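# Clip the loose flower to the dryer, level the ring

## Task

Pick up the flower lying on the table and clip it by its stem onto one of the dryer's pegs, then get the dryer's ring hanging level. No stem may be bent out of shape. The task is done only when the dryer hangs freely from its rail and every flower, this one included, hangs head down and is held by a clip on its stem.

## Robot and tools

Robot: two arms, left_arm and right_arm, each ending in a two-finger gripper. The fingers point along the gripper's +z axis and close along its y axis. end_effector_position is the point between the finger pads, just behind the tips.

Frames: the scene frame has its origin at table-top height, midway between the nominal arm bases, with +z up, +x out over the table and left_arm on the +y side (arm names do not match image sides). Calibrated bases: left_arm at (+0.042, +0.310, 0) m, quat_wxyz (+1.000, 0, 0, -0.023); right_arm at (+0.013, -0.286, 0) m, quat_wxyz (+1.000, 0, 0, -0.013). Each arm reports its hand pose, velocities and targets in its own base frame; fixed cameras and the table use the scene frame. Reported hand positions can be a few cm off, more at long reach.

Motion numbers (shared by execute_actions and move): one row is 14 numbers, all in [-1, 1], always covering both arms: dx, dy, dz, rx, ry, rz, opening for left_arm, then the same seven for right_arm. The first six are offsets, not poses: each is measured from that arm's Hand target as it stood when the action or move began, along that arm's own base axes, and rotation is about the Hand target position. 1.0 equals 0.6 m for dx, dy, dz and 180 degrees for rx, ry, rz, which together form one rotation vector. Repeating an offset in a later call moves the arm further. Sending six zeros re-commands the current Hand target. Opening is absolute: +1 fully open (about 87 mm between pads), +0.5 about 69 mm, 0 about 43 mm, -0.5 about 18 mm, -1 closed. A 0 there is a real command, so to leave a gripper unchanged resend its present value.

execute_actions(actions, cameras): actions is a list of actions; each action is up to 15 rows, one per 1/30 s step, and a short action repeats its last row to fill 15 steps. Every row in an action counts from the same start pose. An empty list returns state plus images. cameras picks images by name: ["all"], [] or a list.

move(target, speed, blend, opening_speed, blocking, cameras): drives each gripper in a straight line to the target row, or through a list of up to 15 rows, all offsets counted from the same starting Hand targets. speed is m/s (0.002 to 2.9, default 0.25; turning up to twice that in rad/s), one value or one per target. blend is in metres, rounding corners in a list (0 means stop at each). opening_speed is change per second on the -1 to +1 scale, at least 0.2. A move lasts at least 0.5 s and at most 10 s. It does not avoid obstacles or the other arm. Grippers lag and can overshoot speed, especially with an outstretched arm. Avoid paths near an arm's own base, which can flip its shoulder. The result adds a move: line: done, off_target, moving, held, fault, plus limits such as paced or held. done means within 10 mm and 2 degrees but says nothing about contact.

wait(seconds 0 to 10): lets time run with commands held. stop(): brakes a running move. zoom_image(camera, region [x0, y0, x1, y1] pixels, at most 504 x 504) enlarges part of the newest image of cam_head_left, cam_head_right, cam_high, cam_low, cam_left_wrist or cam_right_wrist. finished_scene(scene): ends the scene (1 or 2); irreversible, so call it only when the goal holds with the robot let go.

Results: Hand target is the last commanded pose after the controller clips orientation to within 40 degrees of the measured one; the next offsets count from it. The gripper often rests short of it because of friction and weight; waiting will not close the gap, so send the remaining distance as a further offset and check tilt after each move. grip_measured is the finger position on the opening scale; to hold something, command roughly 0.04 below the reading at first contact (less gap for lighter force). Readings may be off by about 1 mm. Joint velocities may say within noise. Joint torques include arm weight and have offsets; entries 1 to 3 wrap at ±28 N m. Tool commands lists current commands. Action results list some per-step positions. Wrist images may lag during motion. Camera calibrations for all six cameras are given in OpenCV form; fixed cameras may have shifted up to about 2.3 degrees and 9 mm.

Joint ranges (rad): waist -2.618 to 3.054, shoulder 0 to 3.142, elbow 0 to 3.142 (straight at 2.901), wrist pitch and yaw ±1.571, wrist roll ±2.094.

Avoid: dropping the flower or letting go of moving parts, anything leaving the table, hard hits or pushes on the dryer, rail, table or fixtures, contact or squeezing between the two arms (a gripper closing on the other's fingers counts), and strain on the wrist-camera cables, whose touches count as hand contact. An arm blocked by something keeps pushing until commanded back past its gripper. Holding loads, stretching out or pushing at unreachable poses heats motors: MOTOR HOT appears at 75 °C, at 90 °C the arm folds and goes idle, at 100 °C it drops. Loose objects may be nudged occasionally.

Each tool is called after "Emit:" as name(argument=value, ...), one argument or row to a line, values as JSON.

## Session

Scene 1 done. Now scene 2.

Emit:
execute_actions(
  actions=[],
)

Emit:
zoom_image(
  camera="cam_high",
  region=[30, 80, 330, 380],
)

Emit:
zoom_image(
  camera="cam_head_left",
  region=[100, 60, 400, 360],
)

Scene clock: 0.00 s.
left_arm: end_effector_position=(+0.3795, -0.0296, +0.0494) grip_measured=+0.966 end_effector_quat_wxyz=(+0.549, +0.072, +0.830, -0.065) | right_arm: end_effector_position=(+0.3740, -0.0109, +0.0534) grip_measured=+0.965 end_effector_quat_wxyz=(+0.575, +0.027, +0.816, -0.049)
Joint positions: left_arm=[0.005 1.516 0.412 0.698 0.193 0.051 0.983] | right_arm=[0.04 1.5 0.34 0.817 0.148 0.001 0.983]
Joint velocities: within noise
Joint torques (N m): no reading
Heat: left arm: 35 °C; right arm: 31 °C.
Hand target: left_arm +0.3846, -0.0295, +0.0582; +0.560, +0.073, +0.822, -0.064 | right_arm +0.3781, -0.0107, +0.0611; +0.585, +0.028, +0.809, -0.048
Tool commands: left_gripper/opening=+1.0 right_gripper/opening=+1.0
camera_calibration:
cam_left_wrist: T_world_to_cam=[[-0.156655, -0.98745, 0.020053, 0.0314416], [-0.941997, 0.143281, -0.303499, 0.401128], [0.296817, -0.0664346, -0.952621, 0.0811326], [0, 0, 0, 1]] pos_world=[0.358706, -0.0210371, 0.1984]
cam_right_wrist: T_world_to_cam=[[-0.0889393, -0.995805, 0.0214845, 0.0241385], [-0.934012, 0.0758887, -0.349088, 0.388867], [0.345993, -0.0511144, -0.936844, 0.0631829], [0, 0, 0, 1]] pos_world=[0.343492, -0.00224377, 0.194423]

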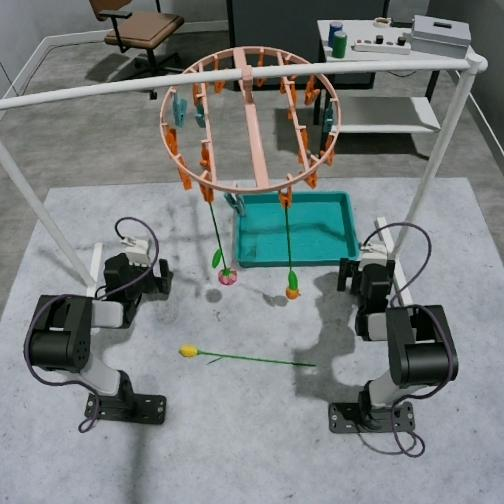

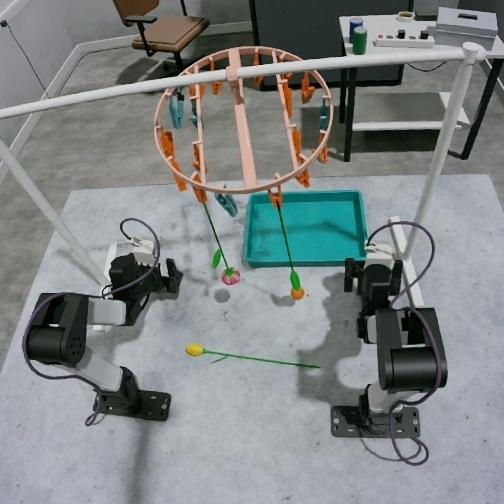

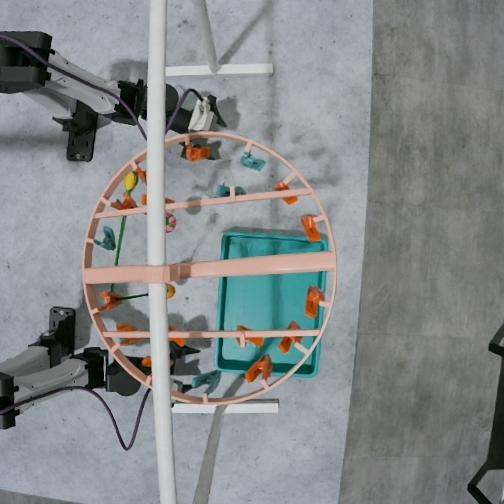

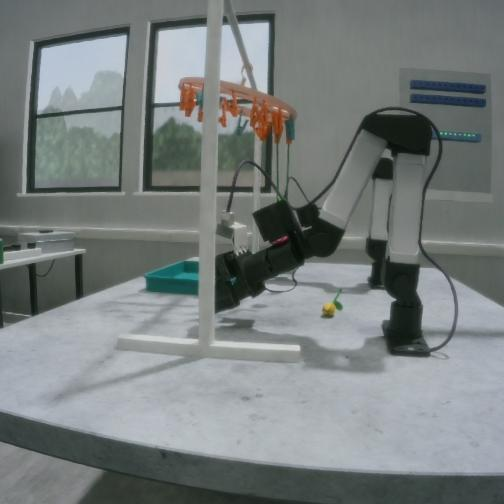

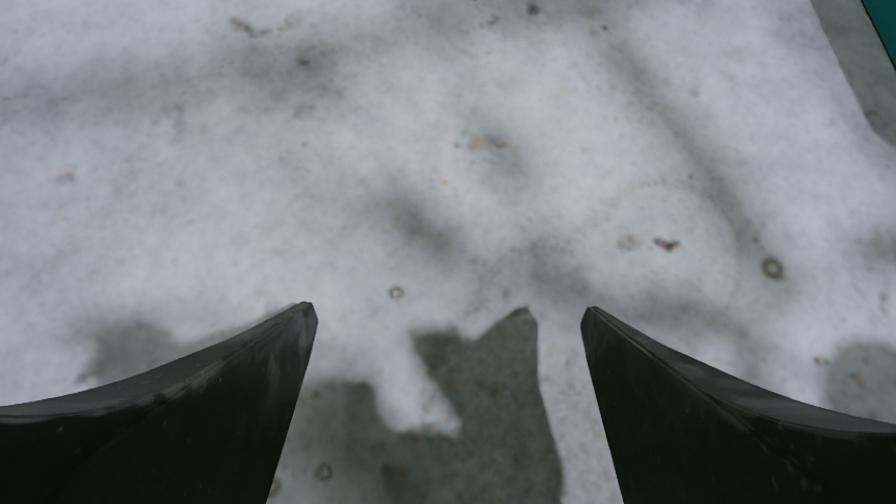

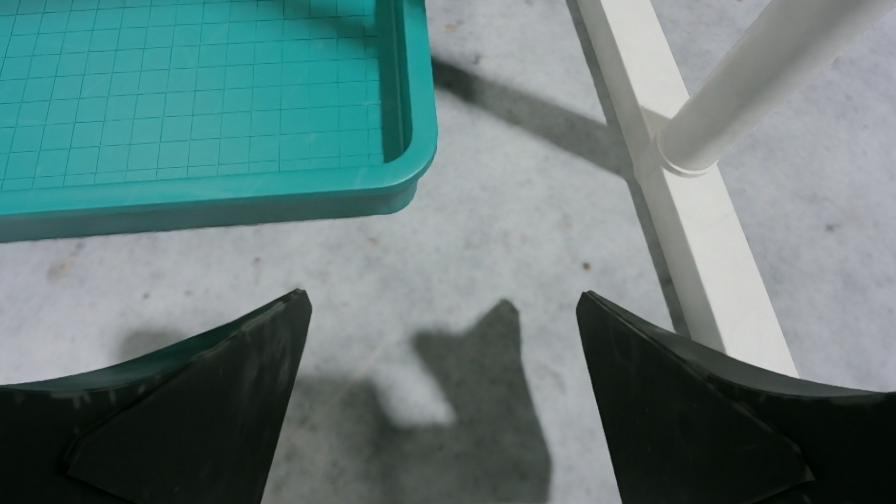

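Scaled by 1.680 from the camera's 504x504 image, which has a finer 720x720 frame.

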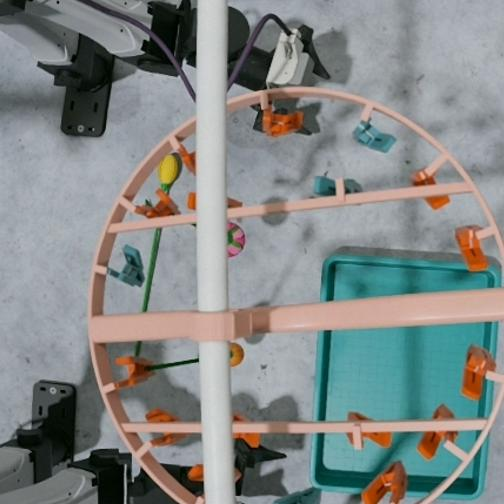

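Scaled by 1.680 from the camera's 504x504 image, which has a finer 720x720 frame.

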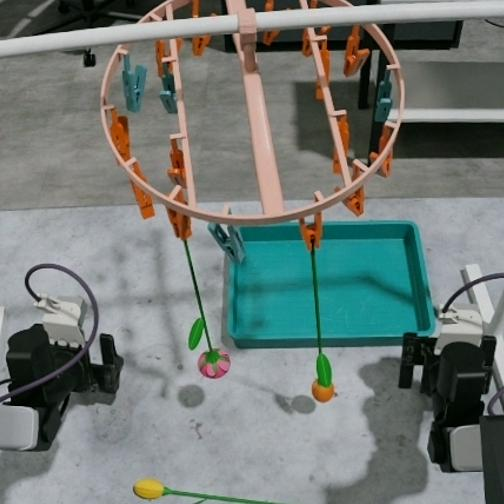

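Emit:
zoom_image(
  camera="cam_low",
  region=[160, 60, 320, 220],
)

Emit:
zoom_image(
  camera="cam_head_left",
  region=[150, 40, 350, 240],
)

Emit:
zoom_image(
  camera="cam_high",
  region=[70, 120, 350, 400],
)

Emit:
zoom_image(
  camera="cam_head_left",
  region=[170, 310, 330, 400],
)

Scaled by 3.150 from the camera's 504x504 image, which has a finer 720x720 frame.

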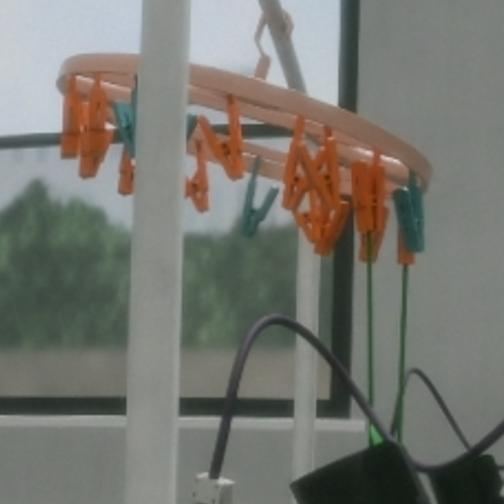

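Scaled by 2.520 from the camera's 504x504 image, which has a finer 720x720 frame.

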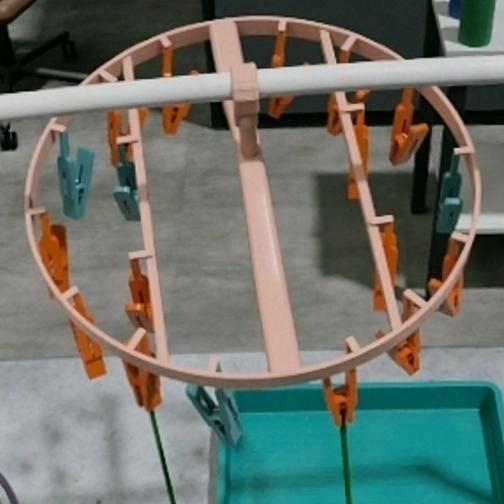

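Scaled by 1.800 from the camera's 504x504 image, which has a finer 720x720 frame.

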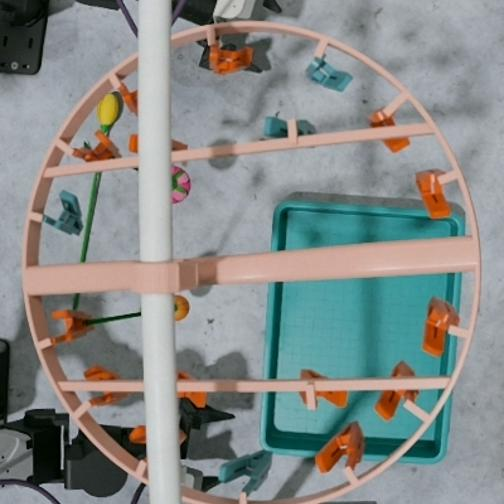

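Scaled by 3.150 from the camera's 504x504 image, which has a finer 720x720 frame.

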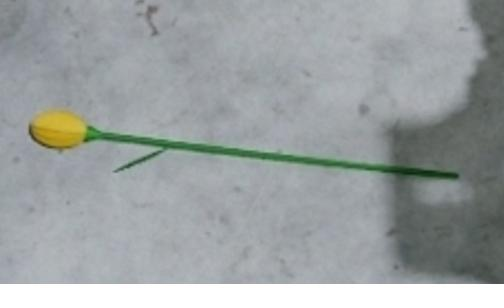

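Emit:
move(
  target=[
    [-0.3077, -0.1008, 0.103, 0.1411, 0.1062, -0.2068, -0.1, -0.2133, 0.0178, 0.265, 0.0564, -0.127, 0.1434, -0.1],
    [-0.3627, -0.52, 0.103, 0.2822, 0.2124, -0.4135, -0.1, -0.1552, 0.1762, 0.5733, 0.1128, -0.2539, 0.2868, -0.1],
  ],
  speed=0.25,
  blend=[0.04, 0],
  cameras=["cam_left_wrist", "cam_right_wrist", "cam_head_left", "cam_high"],
)

Scene clock: 42.20 s.
left_arm: end_effector_position=(+0.1676, -0.3343, +0.1161) grip_measured=-0.100 end_effector_quat_wxyz=(+0.058, +0.713, +0.696, -0.054) | right_arm: end_effector_position=(+0.2858, +0.0937, +0.3932) grip_measured=-0.100 end_effector_quat_wxyz=(+0.783, -0.200, +0.471, +0.354)
Joint positions: left_arm=[-1.125 1.969 1.778 -1.234 0.065 0.465 0.45] | right_arm=[-0.205 0.977 0.577 1.212 -0.854 0.695 0.45]
Joint torques (N m): left_arm=[-0.44 -7.64 9.17 0.52 0.22 0.23] | right_arm=[0.7 -0.31 9.07 1.21 0.34 0.08]
Heat: left arm: 38 °C; right arm: 37 °C.
Hand target: left_arm +0.1669, -0.3415, +0.1201; +0.061, +0.720, +0.688, -0.063 | right_arm +0.2850, +0.0950, +0.4050; +0.791, -0.204, +0.456, +0.352
Off the commanded pose: left_arm 0.008 m, 2 deg | right_arm 0.012 m, 2 deg.
move: off_target (right_arm)
camera_calibration:
cam_left_wrist: T_world_to_cam=[[-0.99905, 0.0128002, -0.0416617, 0.17879], [-0.017149, 0.763344, 0.645765, 0.207441], [0.0400681, 0.645866, -0.762399, 0.446354], [0, 0, 0, 1]] pos_world=[0.164293, -0.448922, 0.21379]
cam_right_wrist: T_world_to_cam=[[0.760361, -0.648786, -0.0304618, -0.14174], [-0.25926, -0.260176, -0.930103, 0.48428], [0.595513, 0.715112, -0.366032, 0.0496876], [0, 0, 0, 1]] pos_world=[0.203738, -0.001493, 0.4643]
Images, in order (width x height): cam_head_left 504x504, cam_high 504x504, cam_left_wrist 896x504, cam_right_wrist 896x504.

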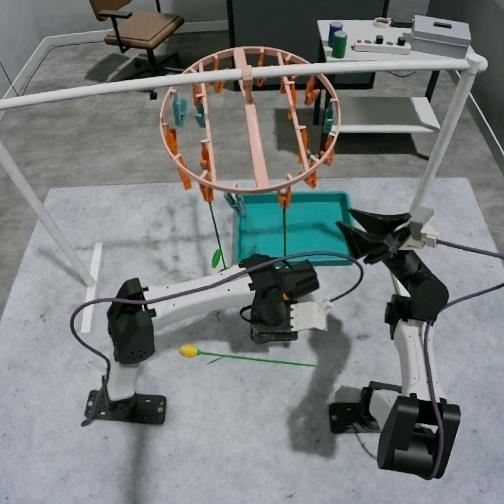

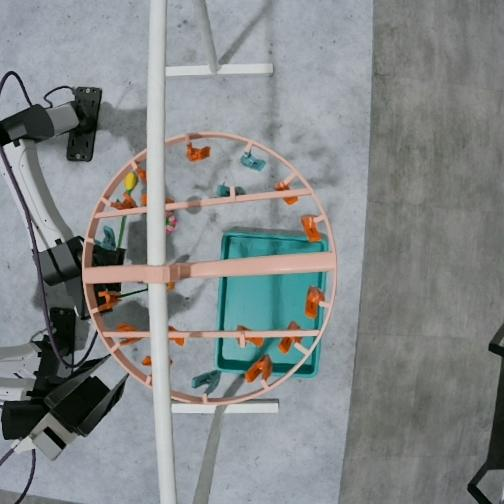

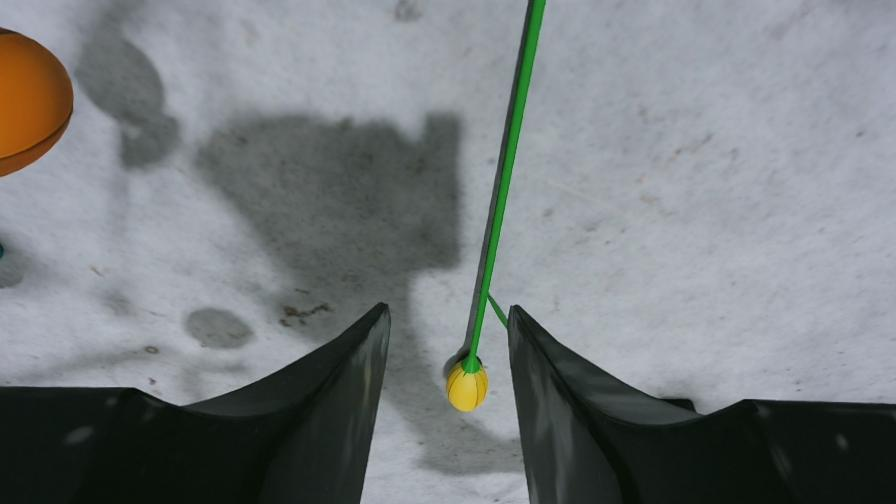

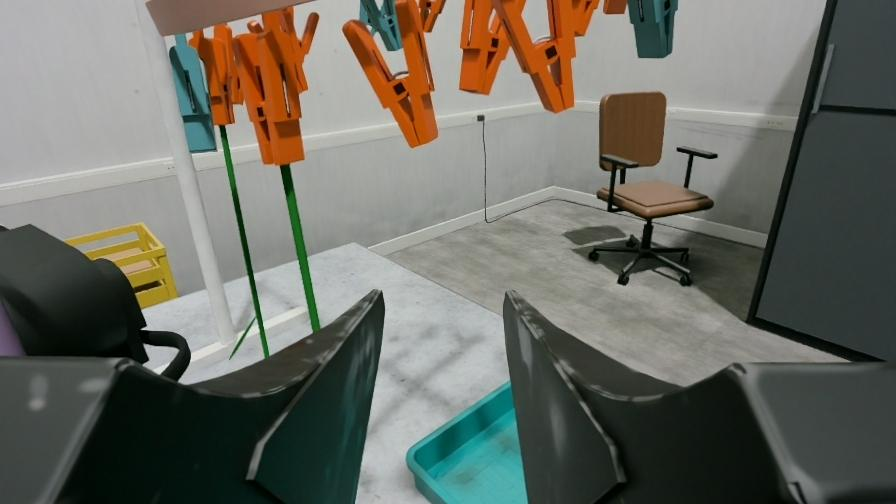

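Emit:
zoom_image(
  camera="cam_right_wrist",
  region=[140, 0, 700, 200],
)

Emit:
move(
  target=[-0.0448, -0.0475, -0.1085, 0, 0, -0.0156, -0.1, 0, 0, 0, 0, 0, 0, -0.1],
  speed=0.15,
  cameras=["cam_left_wrist"],
)

Region (140, 0, 700, 200) is 560x200 pixels. A region can be at most 504 by 504 pixels.

Scene clock: 51.57 s.
left_arm: end_effector_position=(+0.1427, -0.3662, +0.0596) grip_measured=-0.100 end_effector_quat_wxyz=(+0.059, +0.740, +0.668, -0.059) | right_arm: end_effector_position=(+0.2858, +0.0937, +0.3932) grip_measured=-0.100 end_effector_quat_wxyz=(+0.783, -0.200, +0.470, +0.354)
Joint positions: left_arm=[-1.216 2.052 1.673 -1.039 0.065 0.452 0.45] | right_arm=[-0.205 0.977 0.577 1.213 -0.854 0.695 0.45]
Joint torques (N m): left_arm=[-0.47 -8.77 5.52 0.86 0.15 -0.06] | right_arm=[0.72 -0.32 9.07 1.23 0.35 0.05]
Heat: left arm: 40 °C; right arm: 36 °C.
Hand target: left_arm +0.1401, -0.3700, +0.0550; +0.059, +0.737, +0.671, -0.065 | right_arm +0.2850, +0.0950, +0.4050; +0.791, -0.204, +0.456, +0.352
Off the commanded pose: left_arm 0.007 m, 1 deg | right_arm 0.012 m, 2 deg.
move: off_target (right_arm)
camera_calibration:
cam_left_wrist: T_world_to_cam=[[-0.995034, 0.0899962, -0.0425119, 0.179728], [0.0419341, 0.766419, 0.640971, 0.260883], [0.0902669, 0.636006, -0.766387, 0.414261], [0, 0, 0, 1]] pos_world=[0.130501, -0.479593, 0.157906]
Images, in order (width x height): cam_left_wrist 896x504.

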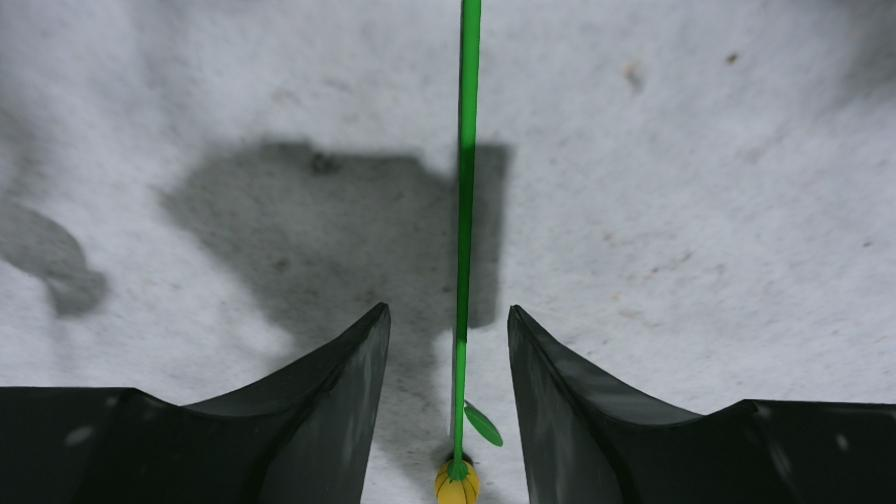

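Emit:
move(
  target=[
    [-0.003, 0.0, -0.0733, 0, 0, 0, -0.1, 0, 0, 0, 0, 0, 0, -0.1],
    [-0.003, 0.0, -0.0733, 0, 0, 0, -0.95, 0, 0, 0, 0, 0, 0, -0.1],
    [-0.003, 0.0, 0.15, 0, 0, 0, -0.95, 0, 0, 0, 0, 0, 0, -0.1],
  ],
  speed=0.08,
  opening_speed=0.8,
  cameras=["cam_left_wrist", "cam_right_wrist", "cam_head_left"],
)

Emit:
zoom_image(
  camera="cam_right_wrist",
  region=[200, 0, 700, 200],
)

Scene clock: 59.80 s.
left_arm: end_effector_position=(+0.1417, -0.3650, +0.1299) grip_measured=-0.898 end_effector_quat_wxyz=(+0.044, +0.738, +0.671, -0.053) | right_arm: end_effector_position=(+0.2858, +0.0937, +0.3932) grip_measured=-0.100 end_effector_quat_wxyz=(+0.783, -0.200, +0.470, +0.354)
Joint positions: left_arm=[-1.217 2.084 2 -1.367 0.065 0.446 0.051] | right_arm=[-0.205 0.977 0.577 1.213 -0.854 0.695 0.45]
Joint torques (N m): left_arm=[-0.8 -11.3 8.88 0.46 0.14 -0.04] | right_arm=[0.69 -0.36 9.05 1.23 0.33 0.07]
Heat: left arm: 41 °C; right arm: 35 °C.
Hand target: left_arm +0.1382, -0.3701, +0.1450; +0.059, +0.737, +0.671, -0.064 | right_arm +0.2850, +0.0950, +0.4050; +0.791, -0.204, +0.456, +0.352
Off the commanded pose: left_arm 0.016 m, 2 deg | right_arm 0.012 m, 2 deg.
move: off_target (left_arm, right_arm)
camera_calibration:
cam_left_wrist: T_world_to_cam=[[-0.995893, 0.0861353, -0.0278763, 0.178434], [0.0460493, 0.747046, 0.663175, 0.204392], [0.0779476, 0.659168, -0.747945, 0.475291], [0, 0, 0, 1]] pos_world=[0.131241, -0.481356, 0.224918]
cam_right_wrist: T_world_to_cam=[[0.760335, -0.648829, -0.0301944, -0.14178], [-0.259002, -0.260226, -0.930162, 0.484321], [0.595658, 0.715055, -0.365907, 0.0496957], [0, 0, 0, 1]] pos_world=[0.203639, -0.00149314, 0.4644]
Images, in order (width x height): cam_head_left 504x504, cam_left_wrist 896x504, cam_right_wrist 896x504.

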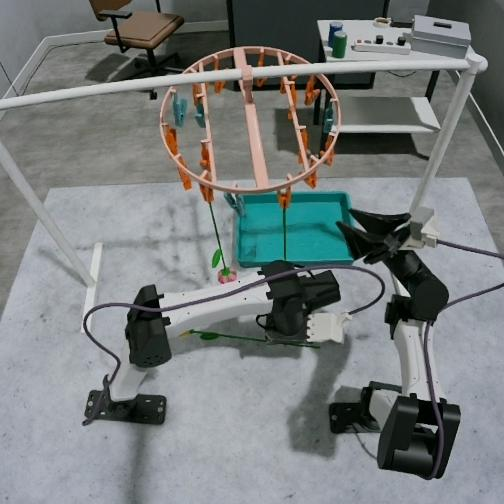

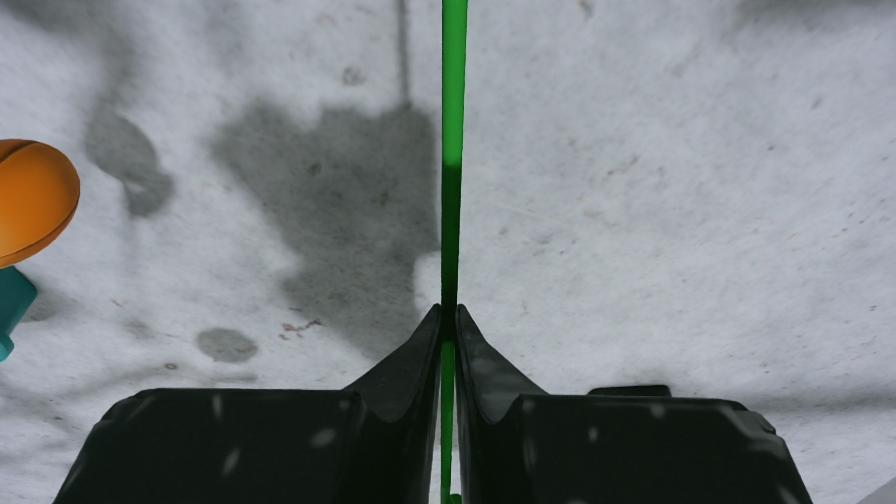

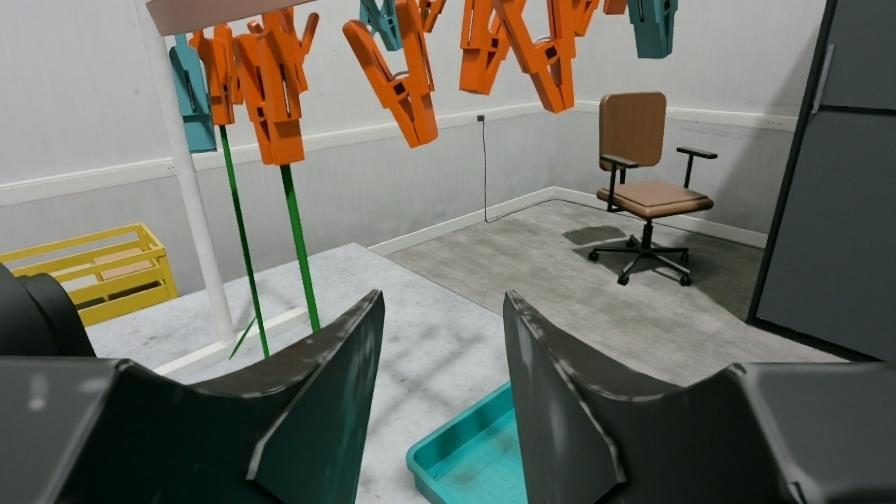

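Scaled by 1.008 from the camera's 896x504 image, which has a finer 1280x720 frame.

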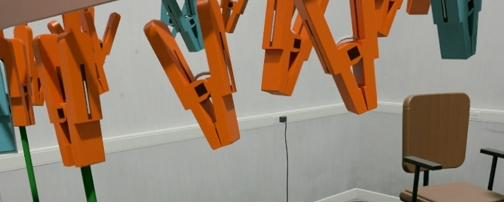

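Emit:
move(
  target=[
    [0.103, 0.167, 0.225, -0.2698, -0.1772, 0.141, -0.95, 0.015, 0.036, 0.05, -0.016, -0.0178, -0.014, 0.0],
    [0.0697, 0.45, 0.3167, -0.5397, -0.3545, 0.2821, -0.95, 0.03, 0.0717, 0.1, -0.032, -0.0356, -0.028, 0.0],
  ],
  speed=0.25,
  blend=[0.05, 0],
  cameras=["cam_left_wrist", "cam_right_wrist", "cam_head_left"],
)

Emit:
zoom_image(
  camera="cam_right_wrist",
  region=[300, 0, 600, 300],
)

Scene clock: 72.93 s.
left_arm: end_effector_position=(+0.1788, -0.0976, +0.3384) grip_measured=-0.898 end_effector_quat_wxyz=(+0.857, +0.077, +0.490, -0.141) | right_arm: end_effector_position=(+0.3015, +0.1373, +0.4565) grip_measured=+0.000 end_effector_quat_wxyz=(+0.813, -0.242, +0.444, +0.287)
Joint positions: left_arm=[-1.233 0.11 0.24 0.64 -0.751 0.576 0.051] | right_arm=[0.071 0.977 0.853 0.783 -0.652 0.28 0.5]
Joint torques (N m): left_arm=[-0.87 4.46 5.23 1.42 0.09 0.2] | right_arm=[0.75 -0.2 9.24 1.35 0.26 -0.13]
Heat: left arm: 42 °C; right arm: 35 °C.
Hand target: left_arm +0.1800, -0.1001, +0.3351; +0.856, +0.078, +0.493, -0.135 | right_arm +0.3030, +0.1380, +0.4651; +0.819, -0.242, +0.437, +0.282
Off the commanded pose: left_arm 0.004 m, 1 deg | right_arm 0.009 m, 1 deg.
move: done
camera_calibration:
cam_left_wrist: T_world_to_cam=[[-0.289672, -0.956692, 0.0288119, -0.0490855], [-0.317872, 0.0677659, -0.945709, 0.407852], [0.9028, -0.283104, -0.323736, 0.0690805], [0, 0, 0, 1]] pos_world=[0.0530605, -0.0550412, 0.409487]
cam_right_wrist: T_world_to_cam=[[0.702888, -0.699405, 0.129538, -0.172216], [-0.164324, -0.336853, -0.927107, 0.539181], [0.692059, 0.630367, -0.351699, 0.00835305], [0, 0, 0, 1]] pos_world=[0.203868, 0.0559108, 0.525125]
Images, in order (width x height): cam_head_left 504x504, cam_left_wrist 896x504, cam_right_wrist 896x504.

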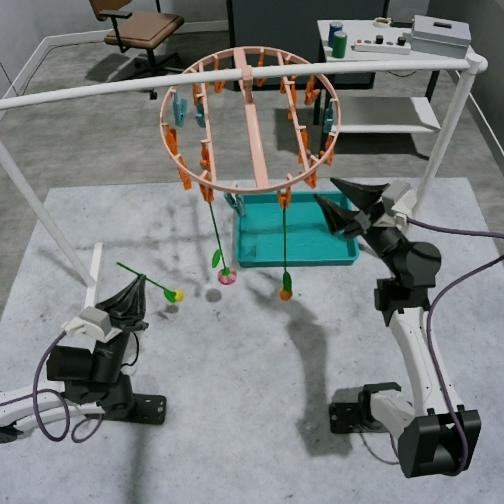

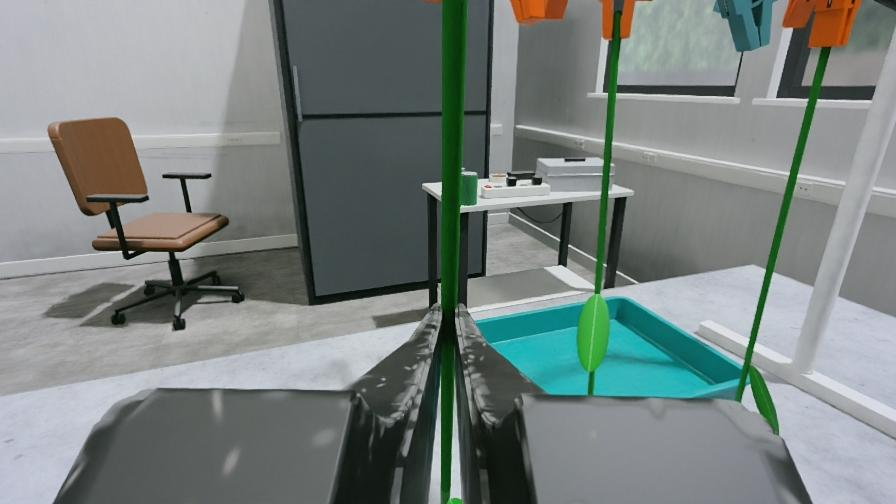

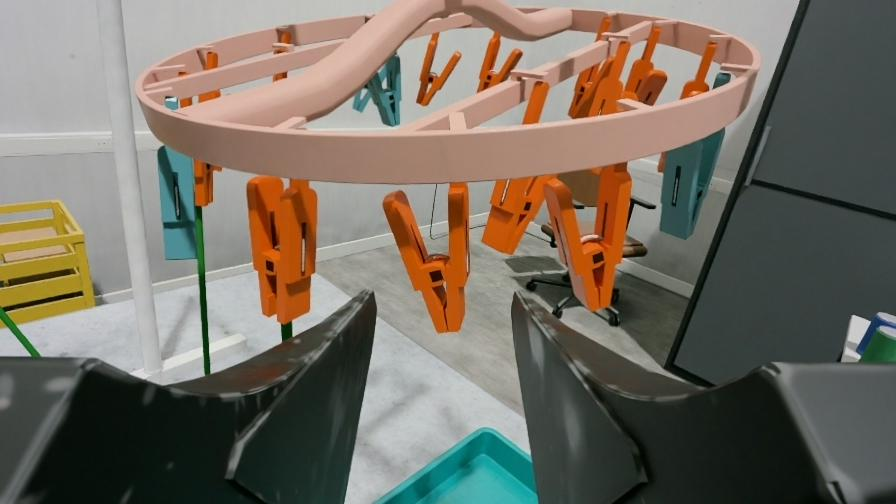

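Scaled by 1.680 from the camera's 896x504 image, which has a finer 1280x720 frame.

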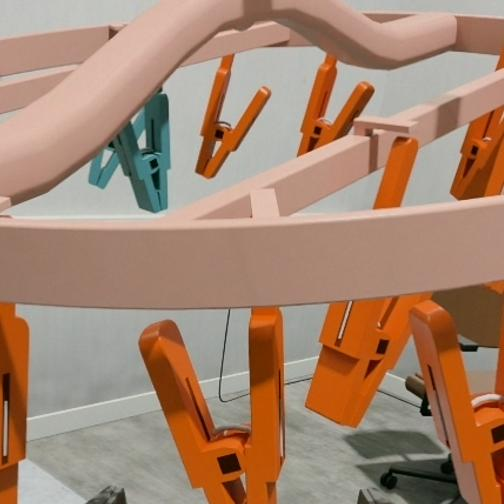

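Emit:
move(
  target=[
    [0, 0, 0, 0, 0, 0, -0.95, 0.0157, 0.0365, -0.0052, 0, 0, 0, 0.0],
    [0, 0, 0, 0, 0, 0, -0.95, 0.0448, 0.0688, 0.0193, 0, 0, 0, 0.0],
    [0, 0, 0, 0, 0, 0, -0.95, 0.0448, 0.0688, 0.0193, 0, 0, 0, -0.3],
  ],
  speed=0.1,
  blend=[0.01, 0, 0],
  opening_speed=0.6,
  cameras=["cam_right_wrist"],
)

Scene clock: 84.77 s.
left_arm: end_effector_position=(+0.1789, -0.0973, +0.3385) grip_measured=-0.898 end_effector_quat_wxyz=(+0.857, +0.076, +0.490, -0.140) | right_arm: end_effector_position=(+0.3297, +0.1786, +0.4665) grip_measured=-0.300 end_effector_quat_wxyz=(+0.812, -0.243, +0.446, +0.287)
Joint positions: left_arm=[-1.233 0.11 0.239 0.642 -0.752 0.578 0.051] | right_arm=[0.253 1.112 0.978 0.72 -0.505 0.151 0.35]
Joint torques (N m): left_arm=[-0.96 4.51 5.24 1.4 0.09 0.19] | right_arm=[0.77 -1.74 9.5 1.48 0.22 -0.12]
Heat: left arm: 41 °C; right arm: 35 °C.
Hand target: left_arm +0.1800, -0.1001, +0.3351; +0.856, +0.078, +0.493, -0.135 | right_arm +0.3299, +0.1793, +0.4766; +0.819, -0.242, +0.437, +0.282
Off the commanded pose: left_arm 0.005 m, 1 deg | right_arm 0.010 m, 1 deg.
move: done
camera_calibration:
cam_right_wrist: T_world_to_cam=[[0.703532, -0.698837, 0.129109, -0.164499], [-0.167366, -0.339493, -0.925599, 0.567802], [0.690674, 0.62958, -0.355806, -0.0311335], [0, 0, 0, 1]] pos_world=[0.232264, 0.0974081, 0.535718]
Images, in order (width x height): cam_right_wrist 896x504.

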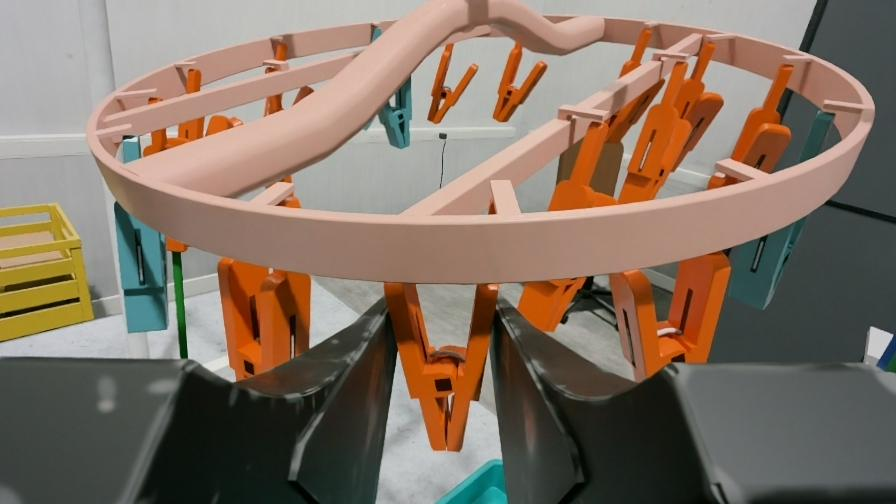

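Emit:
move(
  target=[
    [0, 0, 0, 0, 0, 0, -0.95, -0.0345, 0.0362, 0, 0, 0, -0.0528, -0.3],
    [0, 0, 0, 0, 0, 0, -0.95, -0.0603, 0.0788, 0, 0, 0, -0.1056, -0.3],
    [0, 0, 0, 0, 0, 0, -0.95, -0.0765, 0.1262, 0, 0, 0, -0.1583, -0.3],
    [0, 0, 0, 0, 0, 0, -0.95, -0.0818, 0.1758, 0, 0, 0, -0.2111, -0.3],
  ],
  speed=0.08,
  blend=[0.02, 0.02, 0.02, 0],
  cameras=["cam_right_wrist", "cam_high"],
)

Scene clock: 93.97 s.
left_arm: end_effector_position=(+0.1789, -0.0973, +0.3385) grip_measured=-0.898 end_effector_quat_wxyz=(+0.857, +0.076, +0.490, -0.140) | right_arm: end_effector_position=(+0.2831, +0.2848, +0.4675) grip_measured=-0.300 end_effector_quat_wxyz=(+0.862, -0.101, +0.497, -0.008)
Joint positions: left_arm=[-1.233 0.11 0.239 0.642 -0.752 0.578 0.051] | right_arm=[1.166 1.413 1.139 1.054 0.809 -0.831 0.35]
Joint torques (N m): left_arm=[-0.96 4.51 5.23 1.4 0.09 0.19] | right_arm=[0.69 -3.99 9.29 1.35 -0.21 -0.03]
Heat: left arm: 41 °C; right arm: 35 °C.
Hand target: left_arm +0.1800, -0.1001, +0.3351; +0.856, +0.078, +0.493, -0.135 | right_arm +0.2808, +0.2847, +0.4766; +0.866, -0.087, +0.492, +0.000
Off the commanded pose: left_arm 0.005 m, 1 deg | right_arm 0.009 m, 2 deg.
move: done
camera_calibration:
cam_right_wrist: T_world_to_cam=[[0.114526, -0.978403, 0.172082, 0.168531], [-0.332829, -0.201001, -0.921316, 0.602299], [0.936007, 0.0482411, -0.348661, 0.0273199], [0, 0, 0, 1]] pos_world=[0.15559, 0.284635, 0.535432]
Images, in order (width x height): cam_high 504x504, cam_right_wrist 896x504.

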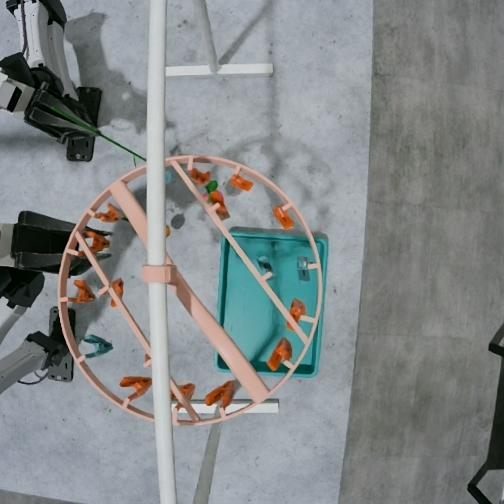

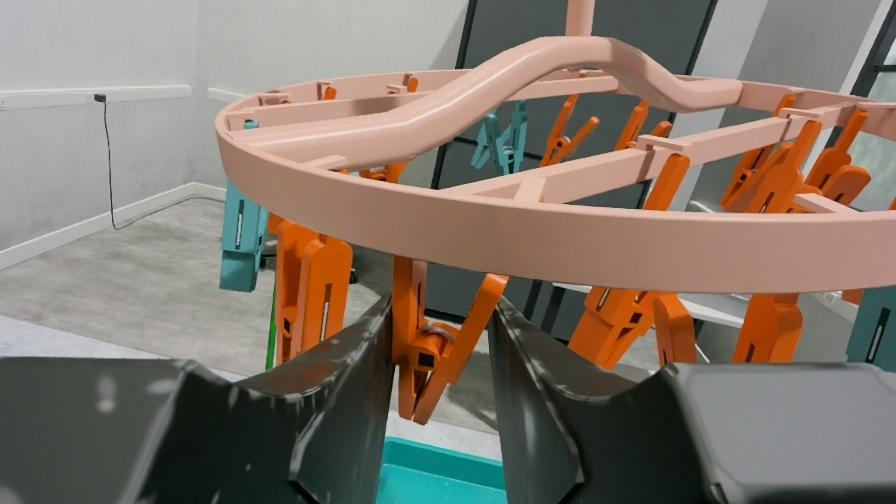

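Emit:
move(
  target=[
    [0, 0, 0, 0, 0, 0, -0.95, 0, 0, 0, 0, 0, 0, 0.05],
    [0.02, 0.07, 0, 0, 0, 0.07, -0.95, -0.1144, -0.0221, -0.0647, 0, 0, 0.02, 0.05],
    [0.0423, 0.1423, 0, 0, 0, 0.139, -0.95, -0.093, -0.192, -0.053, -0.01, -0.006, 0.1, 0.05],
    [0.0423, 0.1423, 0, 0, 0, 0.139, -0.95, 0.027, -0.2562, -0.001, -0.0215, -0.012, 0.1975, 0.05],
  ],
  speed=0.15,
  blend=[0, 0.03, 0.04, 0],
  opening_speed=0.6,
  cameras=["cam_right_wrist", "cam_high"],
)

Scene clock: 105.07 s.
left_arm: end_effector_position=(+0.2019, -0.0094, +0.3354) grip_measured=-0.898 end_effector_quat_wxyz=(+0.865, -0.040, +0.497, +0.056) | right_arm: end_effector_position=(+0.2995, +0.1324, +0.4632) grip_measured=+0.050 end_effector_quat_wxyz=(+0.823, -0.258, +0.440, +0.250)
Joint positions: left_arm=[-0.827 0.11 0.224 0.688 -0.795 0.62 0.051] | right_arm=[0.067 0.953 0.878 0.719 -0.647 0.191 0.525]
Joint torques (N m): left_arm=[0.79 4.9 6.3 1.03 0.47 -0.1] | right_arm=[-0.55 -0.34 9.46 1.55 0.08 0.1]
Heat: left arm: 40 °C; right arm: 35 °C.
Hand target: left_arm +0.2054, -0.0147, +0.3351; +0.865, -0.031, +0.498, +0.053 | right_arm +0.2969, +0.1311, +0.4760; +0.830, -0.262, +0.426, +0.247
Off the commanded pose: left_arm 0.006 m, 1 deg | right_arm 0.013 m, 2 deg.
move: off_target (right_arm)
camera_calibration:
cam_right_wrist: T_world_to_cam=[[0.660011, -0.725744, 0.194118, -0.188592], [-0.143751, -0.375619, -0.915558, 0.536962], [0.737375, 0.576373, -0.352239, 0.00908044], [0, 0, 0, 1]] pos_world=[0.194966, 0.0595898, 0.531427]
Images, in order (width x height): cam_high 504x504, cam_right_wrist 896x504.

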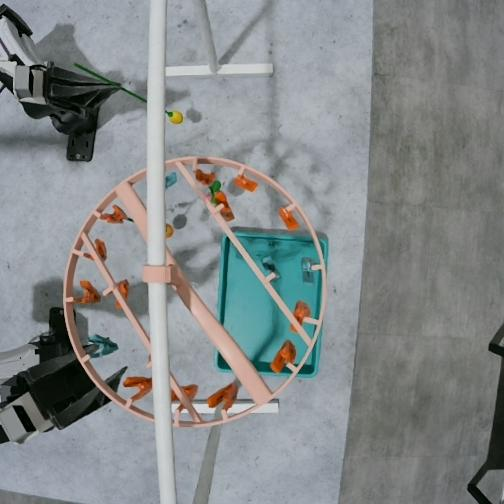

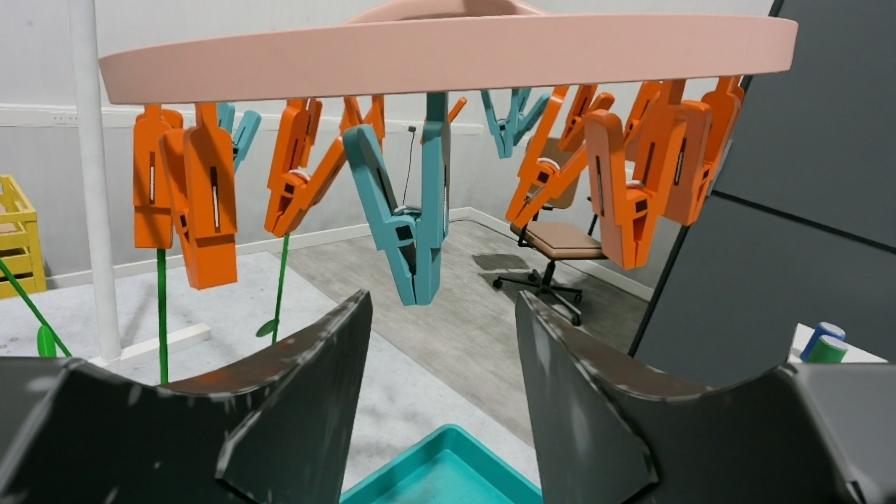

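Emit:
move(
  target=[
    [0, 0, 0, 0, 0, 0, -0.95, -0.026, 0.025, 0.0363, 0, 0, 0, 0.05],
    [0, 0, 0, 0, 0, 0, -0.95, 0.0038, 0.0572, 0.0603, 0, 0, 0, 0.05],
    [0, 0, 0, 0, 0, 0, -0.95, 0.0038, 0.0572, 0.0603, 0, 0, 0, -0.3],
  ],
  speed=0.1,
  blend=[0.01, 0, 0],
  opening_speed=0.6,
  cameras=["cam_right_wrist"],
)

Scene clock: 110.87 s.
left_arm: end_effector_position=(+0.2019, -0.0094, +0.3354) grip_measured=-0.898 end_effector_quat_wxyz=(+0.865, -0.040, +0.497, +0.056) | right_arm: end_effector_position=(+0.3019, +0.1654, +0.5001) grip_measured=-0.299 end_effector_quat_wxyz=(+0.823, -0.262, +0.437, +0.252)
Joint positions: left_arm=[-0.827 0.11 0.224 0.688 -0.795 0.62 0.051] | right_arm=[0.238 1.014 1.067 0.532 -0.517 0.073 0.351]
Joint torques (N m): left_arm=[0.79 4.92 6.3 1.03 0.47 -0.1] | right_arm=[0.72 -1.07 9.42 1.49 0.22 -0.09]
Heat: left arm: 40 °C; right arm: 35 °C.
Hand target: left_arm +0.2054, -0.0147, +0.3351; +0.865, -0.031, +0.498, +0.053 | right_arm +0.2993, +0.1654, +0.5121; +0.830, -0.262, +0.426, +0.246
Off the commanded pose: left_arm 0.006 m, 1 deg | right_arm 0.012 m, 2 deg.
move: off_target (right_arm); target 3's new opening was sent with right_arm's hand 0.012 m and 2 deg from that target
camera_calibration:
cam_right_wrist: T_world_to_cam=[[0.66511, -0.718869, 0.202129, -0.180151], [-0.134432, -0.381523, -0.914532, 0.581154], [0.734546, 0.581091, -0.350393, 0.00038254], [0, 0, 0, 1]] pos_world=[0.197664, 0.0919964, 0.568031]
Images, in order (width x height): cam_right_wrist 896x504.

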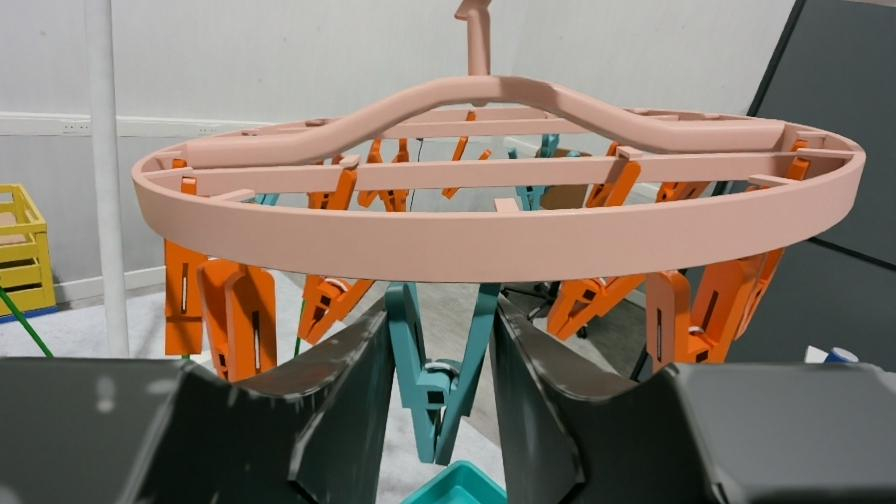

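Emit:
move(
  target=[
    [0, 0, 0, 0, 0, 0, -0.95, -0.0378, 0.0473, 0, 0, 0, -0.0583, -0.3],
    [0, 0, 0, 0, 0, 0, -0.95, -0.063, 0.1023, 0, 0, 0, -0.1167, -0.3],
    [0, 0, 0, 0, 0, 0, -0.95, -0.0743, 0.1618, 0, 0, 0, -0.175, -0.3],
    [0, 0, 0, 0, 0, 0, -0.95, -0.0708, 0.2222, 0, 0, 0, -0.2333, -0.3],
    [0, 0, 0, 0, 0, 0, -0.95, -0.0708, 0.2222, 0, 0, 0, -0.2333, 0.05],
    [0, 0, 0, 0, 0, 0, -0.95, -0.1858, 0.2105, -0.065, 0, 0, -0.2333, 0.05],
  ],
  speed=[0.09, 0.09, 0.09, 0.09, 0.15, 0.15],
  blend=[0.02, 0.02, 0.02, 0, 0, 0],
  opening_speed=0.6,
  cameras=["cam_right_wrist", "cam_high"],
)

Scene clock: 124.10 s.
left_arm: end_effector_position=(+0.2019, -0.0094, +0.3354) grip_measured=-0.898 end_effector_quat_wxyz=(+0.865, -0.040, +0.497, +0.056) | right_arm: end_effector_position=(+0.1908, +0.3071, +0.4673) grip_measured=+0.050 end_effector_quat_wxyz=(+0.855, -0.146, +0.490, -0.084)
Joint positions: left_arm=[-0.827 0.11 0.224 0.688 -0.795 0.62 0.051] | right_arm=[1.508 1.526 1.18 1.482 1.018 -1.459 0.525]
Joint torques (N m): left_arm=[0.81 4.9 6.3 1.03 0.47 -0.1] | right_arm=[0.61 -6.67 5.78 1.46 -0.28 -0.02]
Heat: left arm: 39 °C; right arm: 35 °C.
Hand target: left_arm +0.2054, -0.0147, +0.3351; +0.865, -0.031, +0.498, +0.053 | right_arm +0.1878, +0.2917, +0.4732; +0.864, -0.092, +0.491, -0.068
Off the commanded pose: left_arm 0.006 m, 1 deg | right_arm 0.017 m, 7 deg.
joint sent to its limit (right arm) — joint 4 (wrist pitch), upper limit. The joint targets still meet the commanded pose.
move: off_target (right_arm)
camera_calibration:
cam_right_wrist: T_world_to_cam=[[0.0269508, -0.945852, 0.323479, 0.137059], [-0.337461, -0.313208, -0.887705, 0.595507], [0.940954, -0.0852372, -0.327629, 0.142798], [0, 0, 0, 1]] pos_world=[0.0628999, 0.328327, 0.531084]
Images, in order (width x height): cam_high 504x504, cam_right_wrist 896x504.

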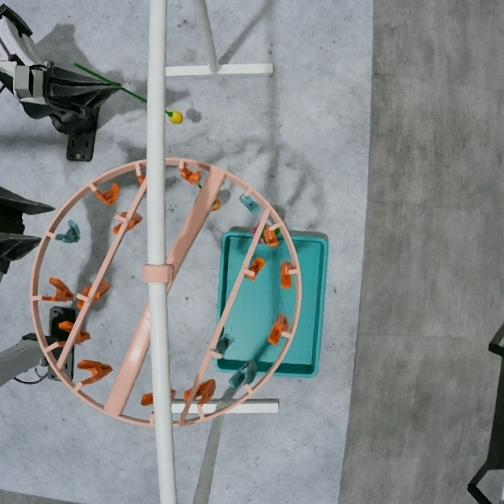

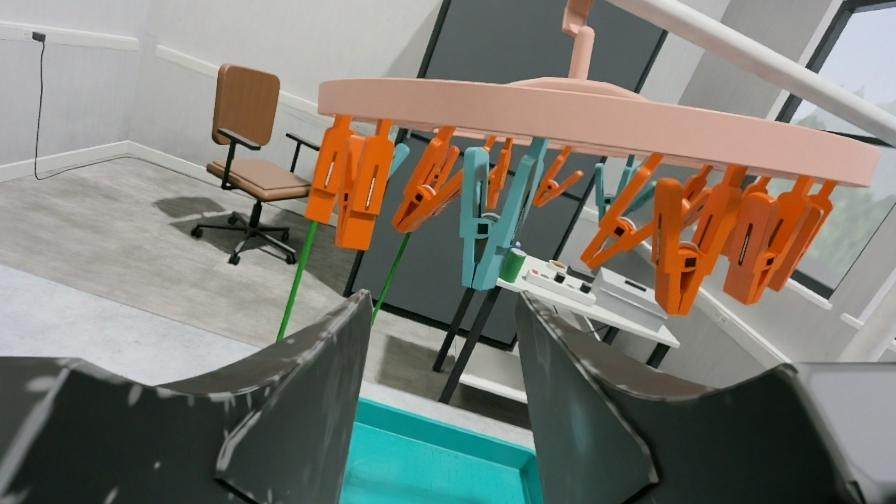

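Emit:
move(
  target=[
    [0, 0, 0, 0, 0, 0, -0.95, -0.063, -0.186, -0.03, 0.0078, 0.004, 0.0862, 0.05],
    [0, 0, 0, 0, 0, 0, -0.95, 0.0203, -0.3695, 0.028, 0.0168, 0.0088, 0.1847, 0.05],
    [0, 0, 0, 0, 0, 0, -0.95, 0.1537, -0.3812, 0.0705, 0.0224, 0.0117, 0.2463, 0.05],
  ],
  speed=0.2,
  blend=[0.04, 0.04, 0],
  cameras=["cam_right_wrist", "cam_high"],
)

Scene clock: 132.83 s.
left_arm: end_effector_position=(+0.2019, -0.0094, +0.3354) grip_measured=-0.898 end_effector_quat_wxyz=(+0.865, -0.040, +0.497, +0.056) | right_arm: end_effector_position=(+0.2819, +0.0628, +0.5104) grip_measured=+0.050 end_effector_quat_wxyz=(+0.817, -0.234, +0.444, +0.285)
Joint positions: left_arm=[-0.827 0.11 0.224 0.688 -0.795 0.62 0.051] | right_arm=[-0.356 1.029 1.019 0.991 -0.93 0.727 0.525]
Joint torques (N m): left_arm=[0.8 4.9 6.3 1.02 0.47 -0.1] | right_arm=[-0.35 -0.32 7.84 0.92 0.21 0.07]
Heat: left arm: 39 °C; right arm: 35 °C.
Hand target: left_arm +0.2054, -0.0147, +0.3351; +0.865, -0.031, +0.498, +0.053 | right_arm +0.2800, +0.0630, +0.5154; +0.819, -0.242, +0.438, +0.282
Off the commanded pose: left_arm 0.006 m, 1 deg | right_arm 0.005 m, 1 deg.
move: done; limits=paced
camera_calibration:
cam_right_wrist: T_world_to_cam=[[0.694448, -0.709602, 0.119189, -0.20926], [-0.168024, -0.32099, -0.932059, 0.56335], [0.69965, 0.62724, -0.342142, 0.0810335], [0, 0, 0, 1]] pos_world=[0.183281, -0.0184885, 0.577742]
Images, in order (width x height): cam_high 504x504, cam_right_wrist 896x504.

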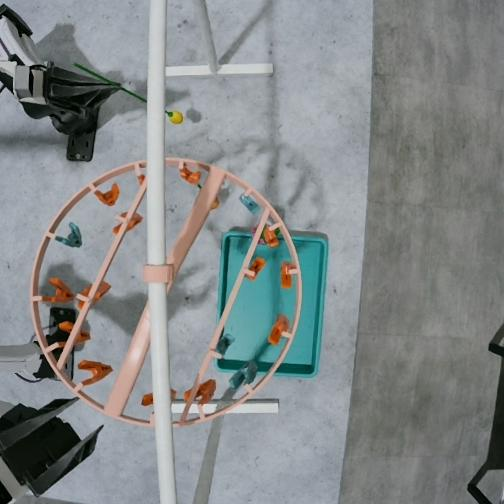

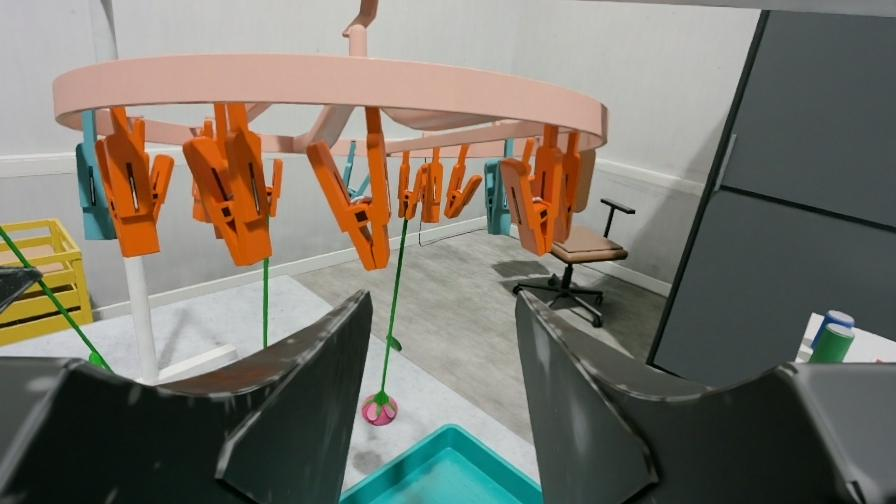

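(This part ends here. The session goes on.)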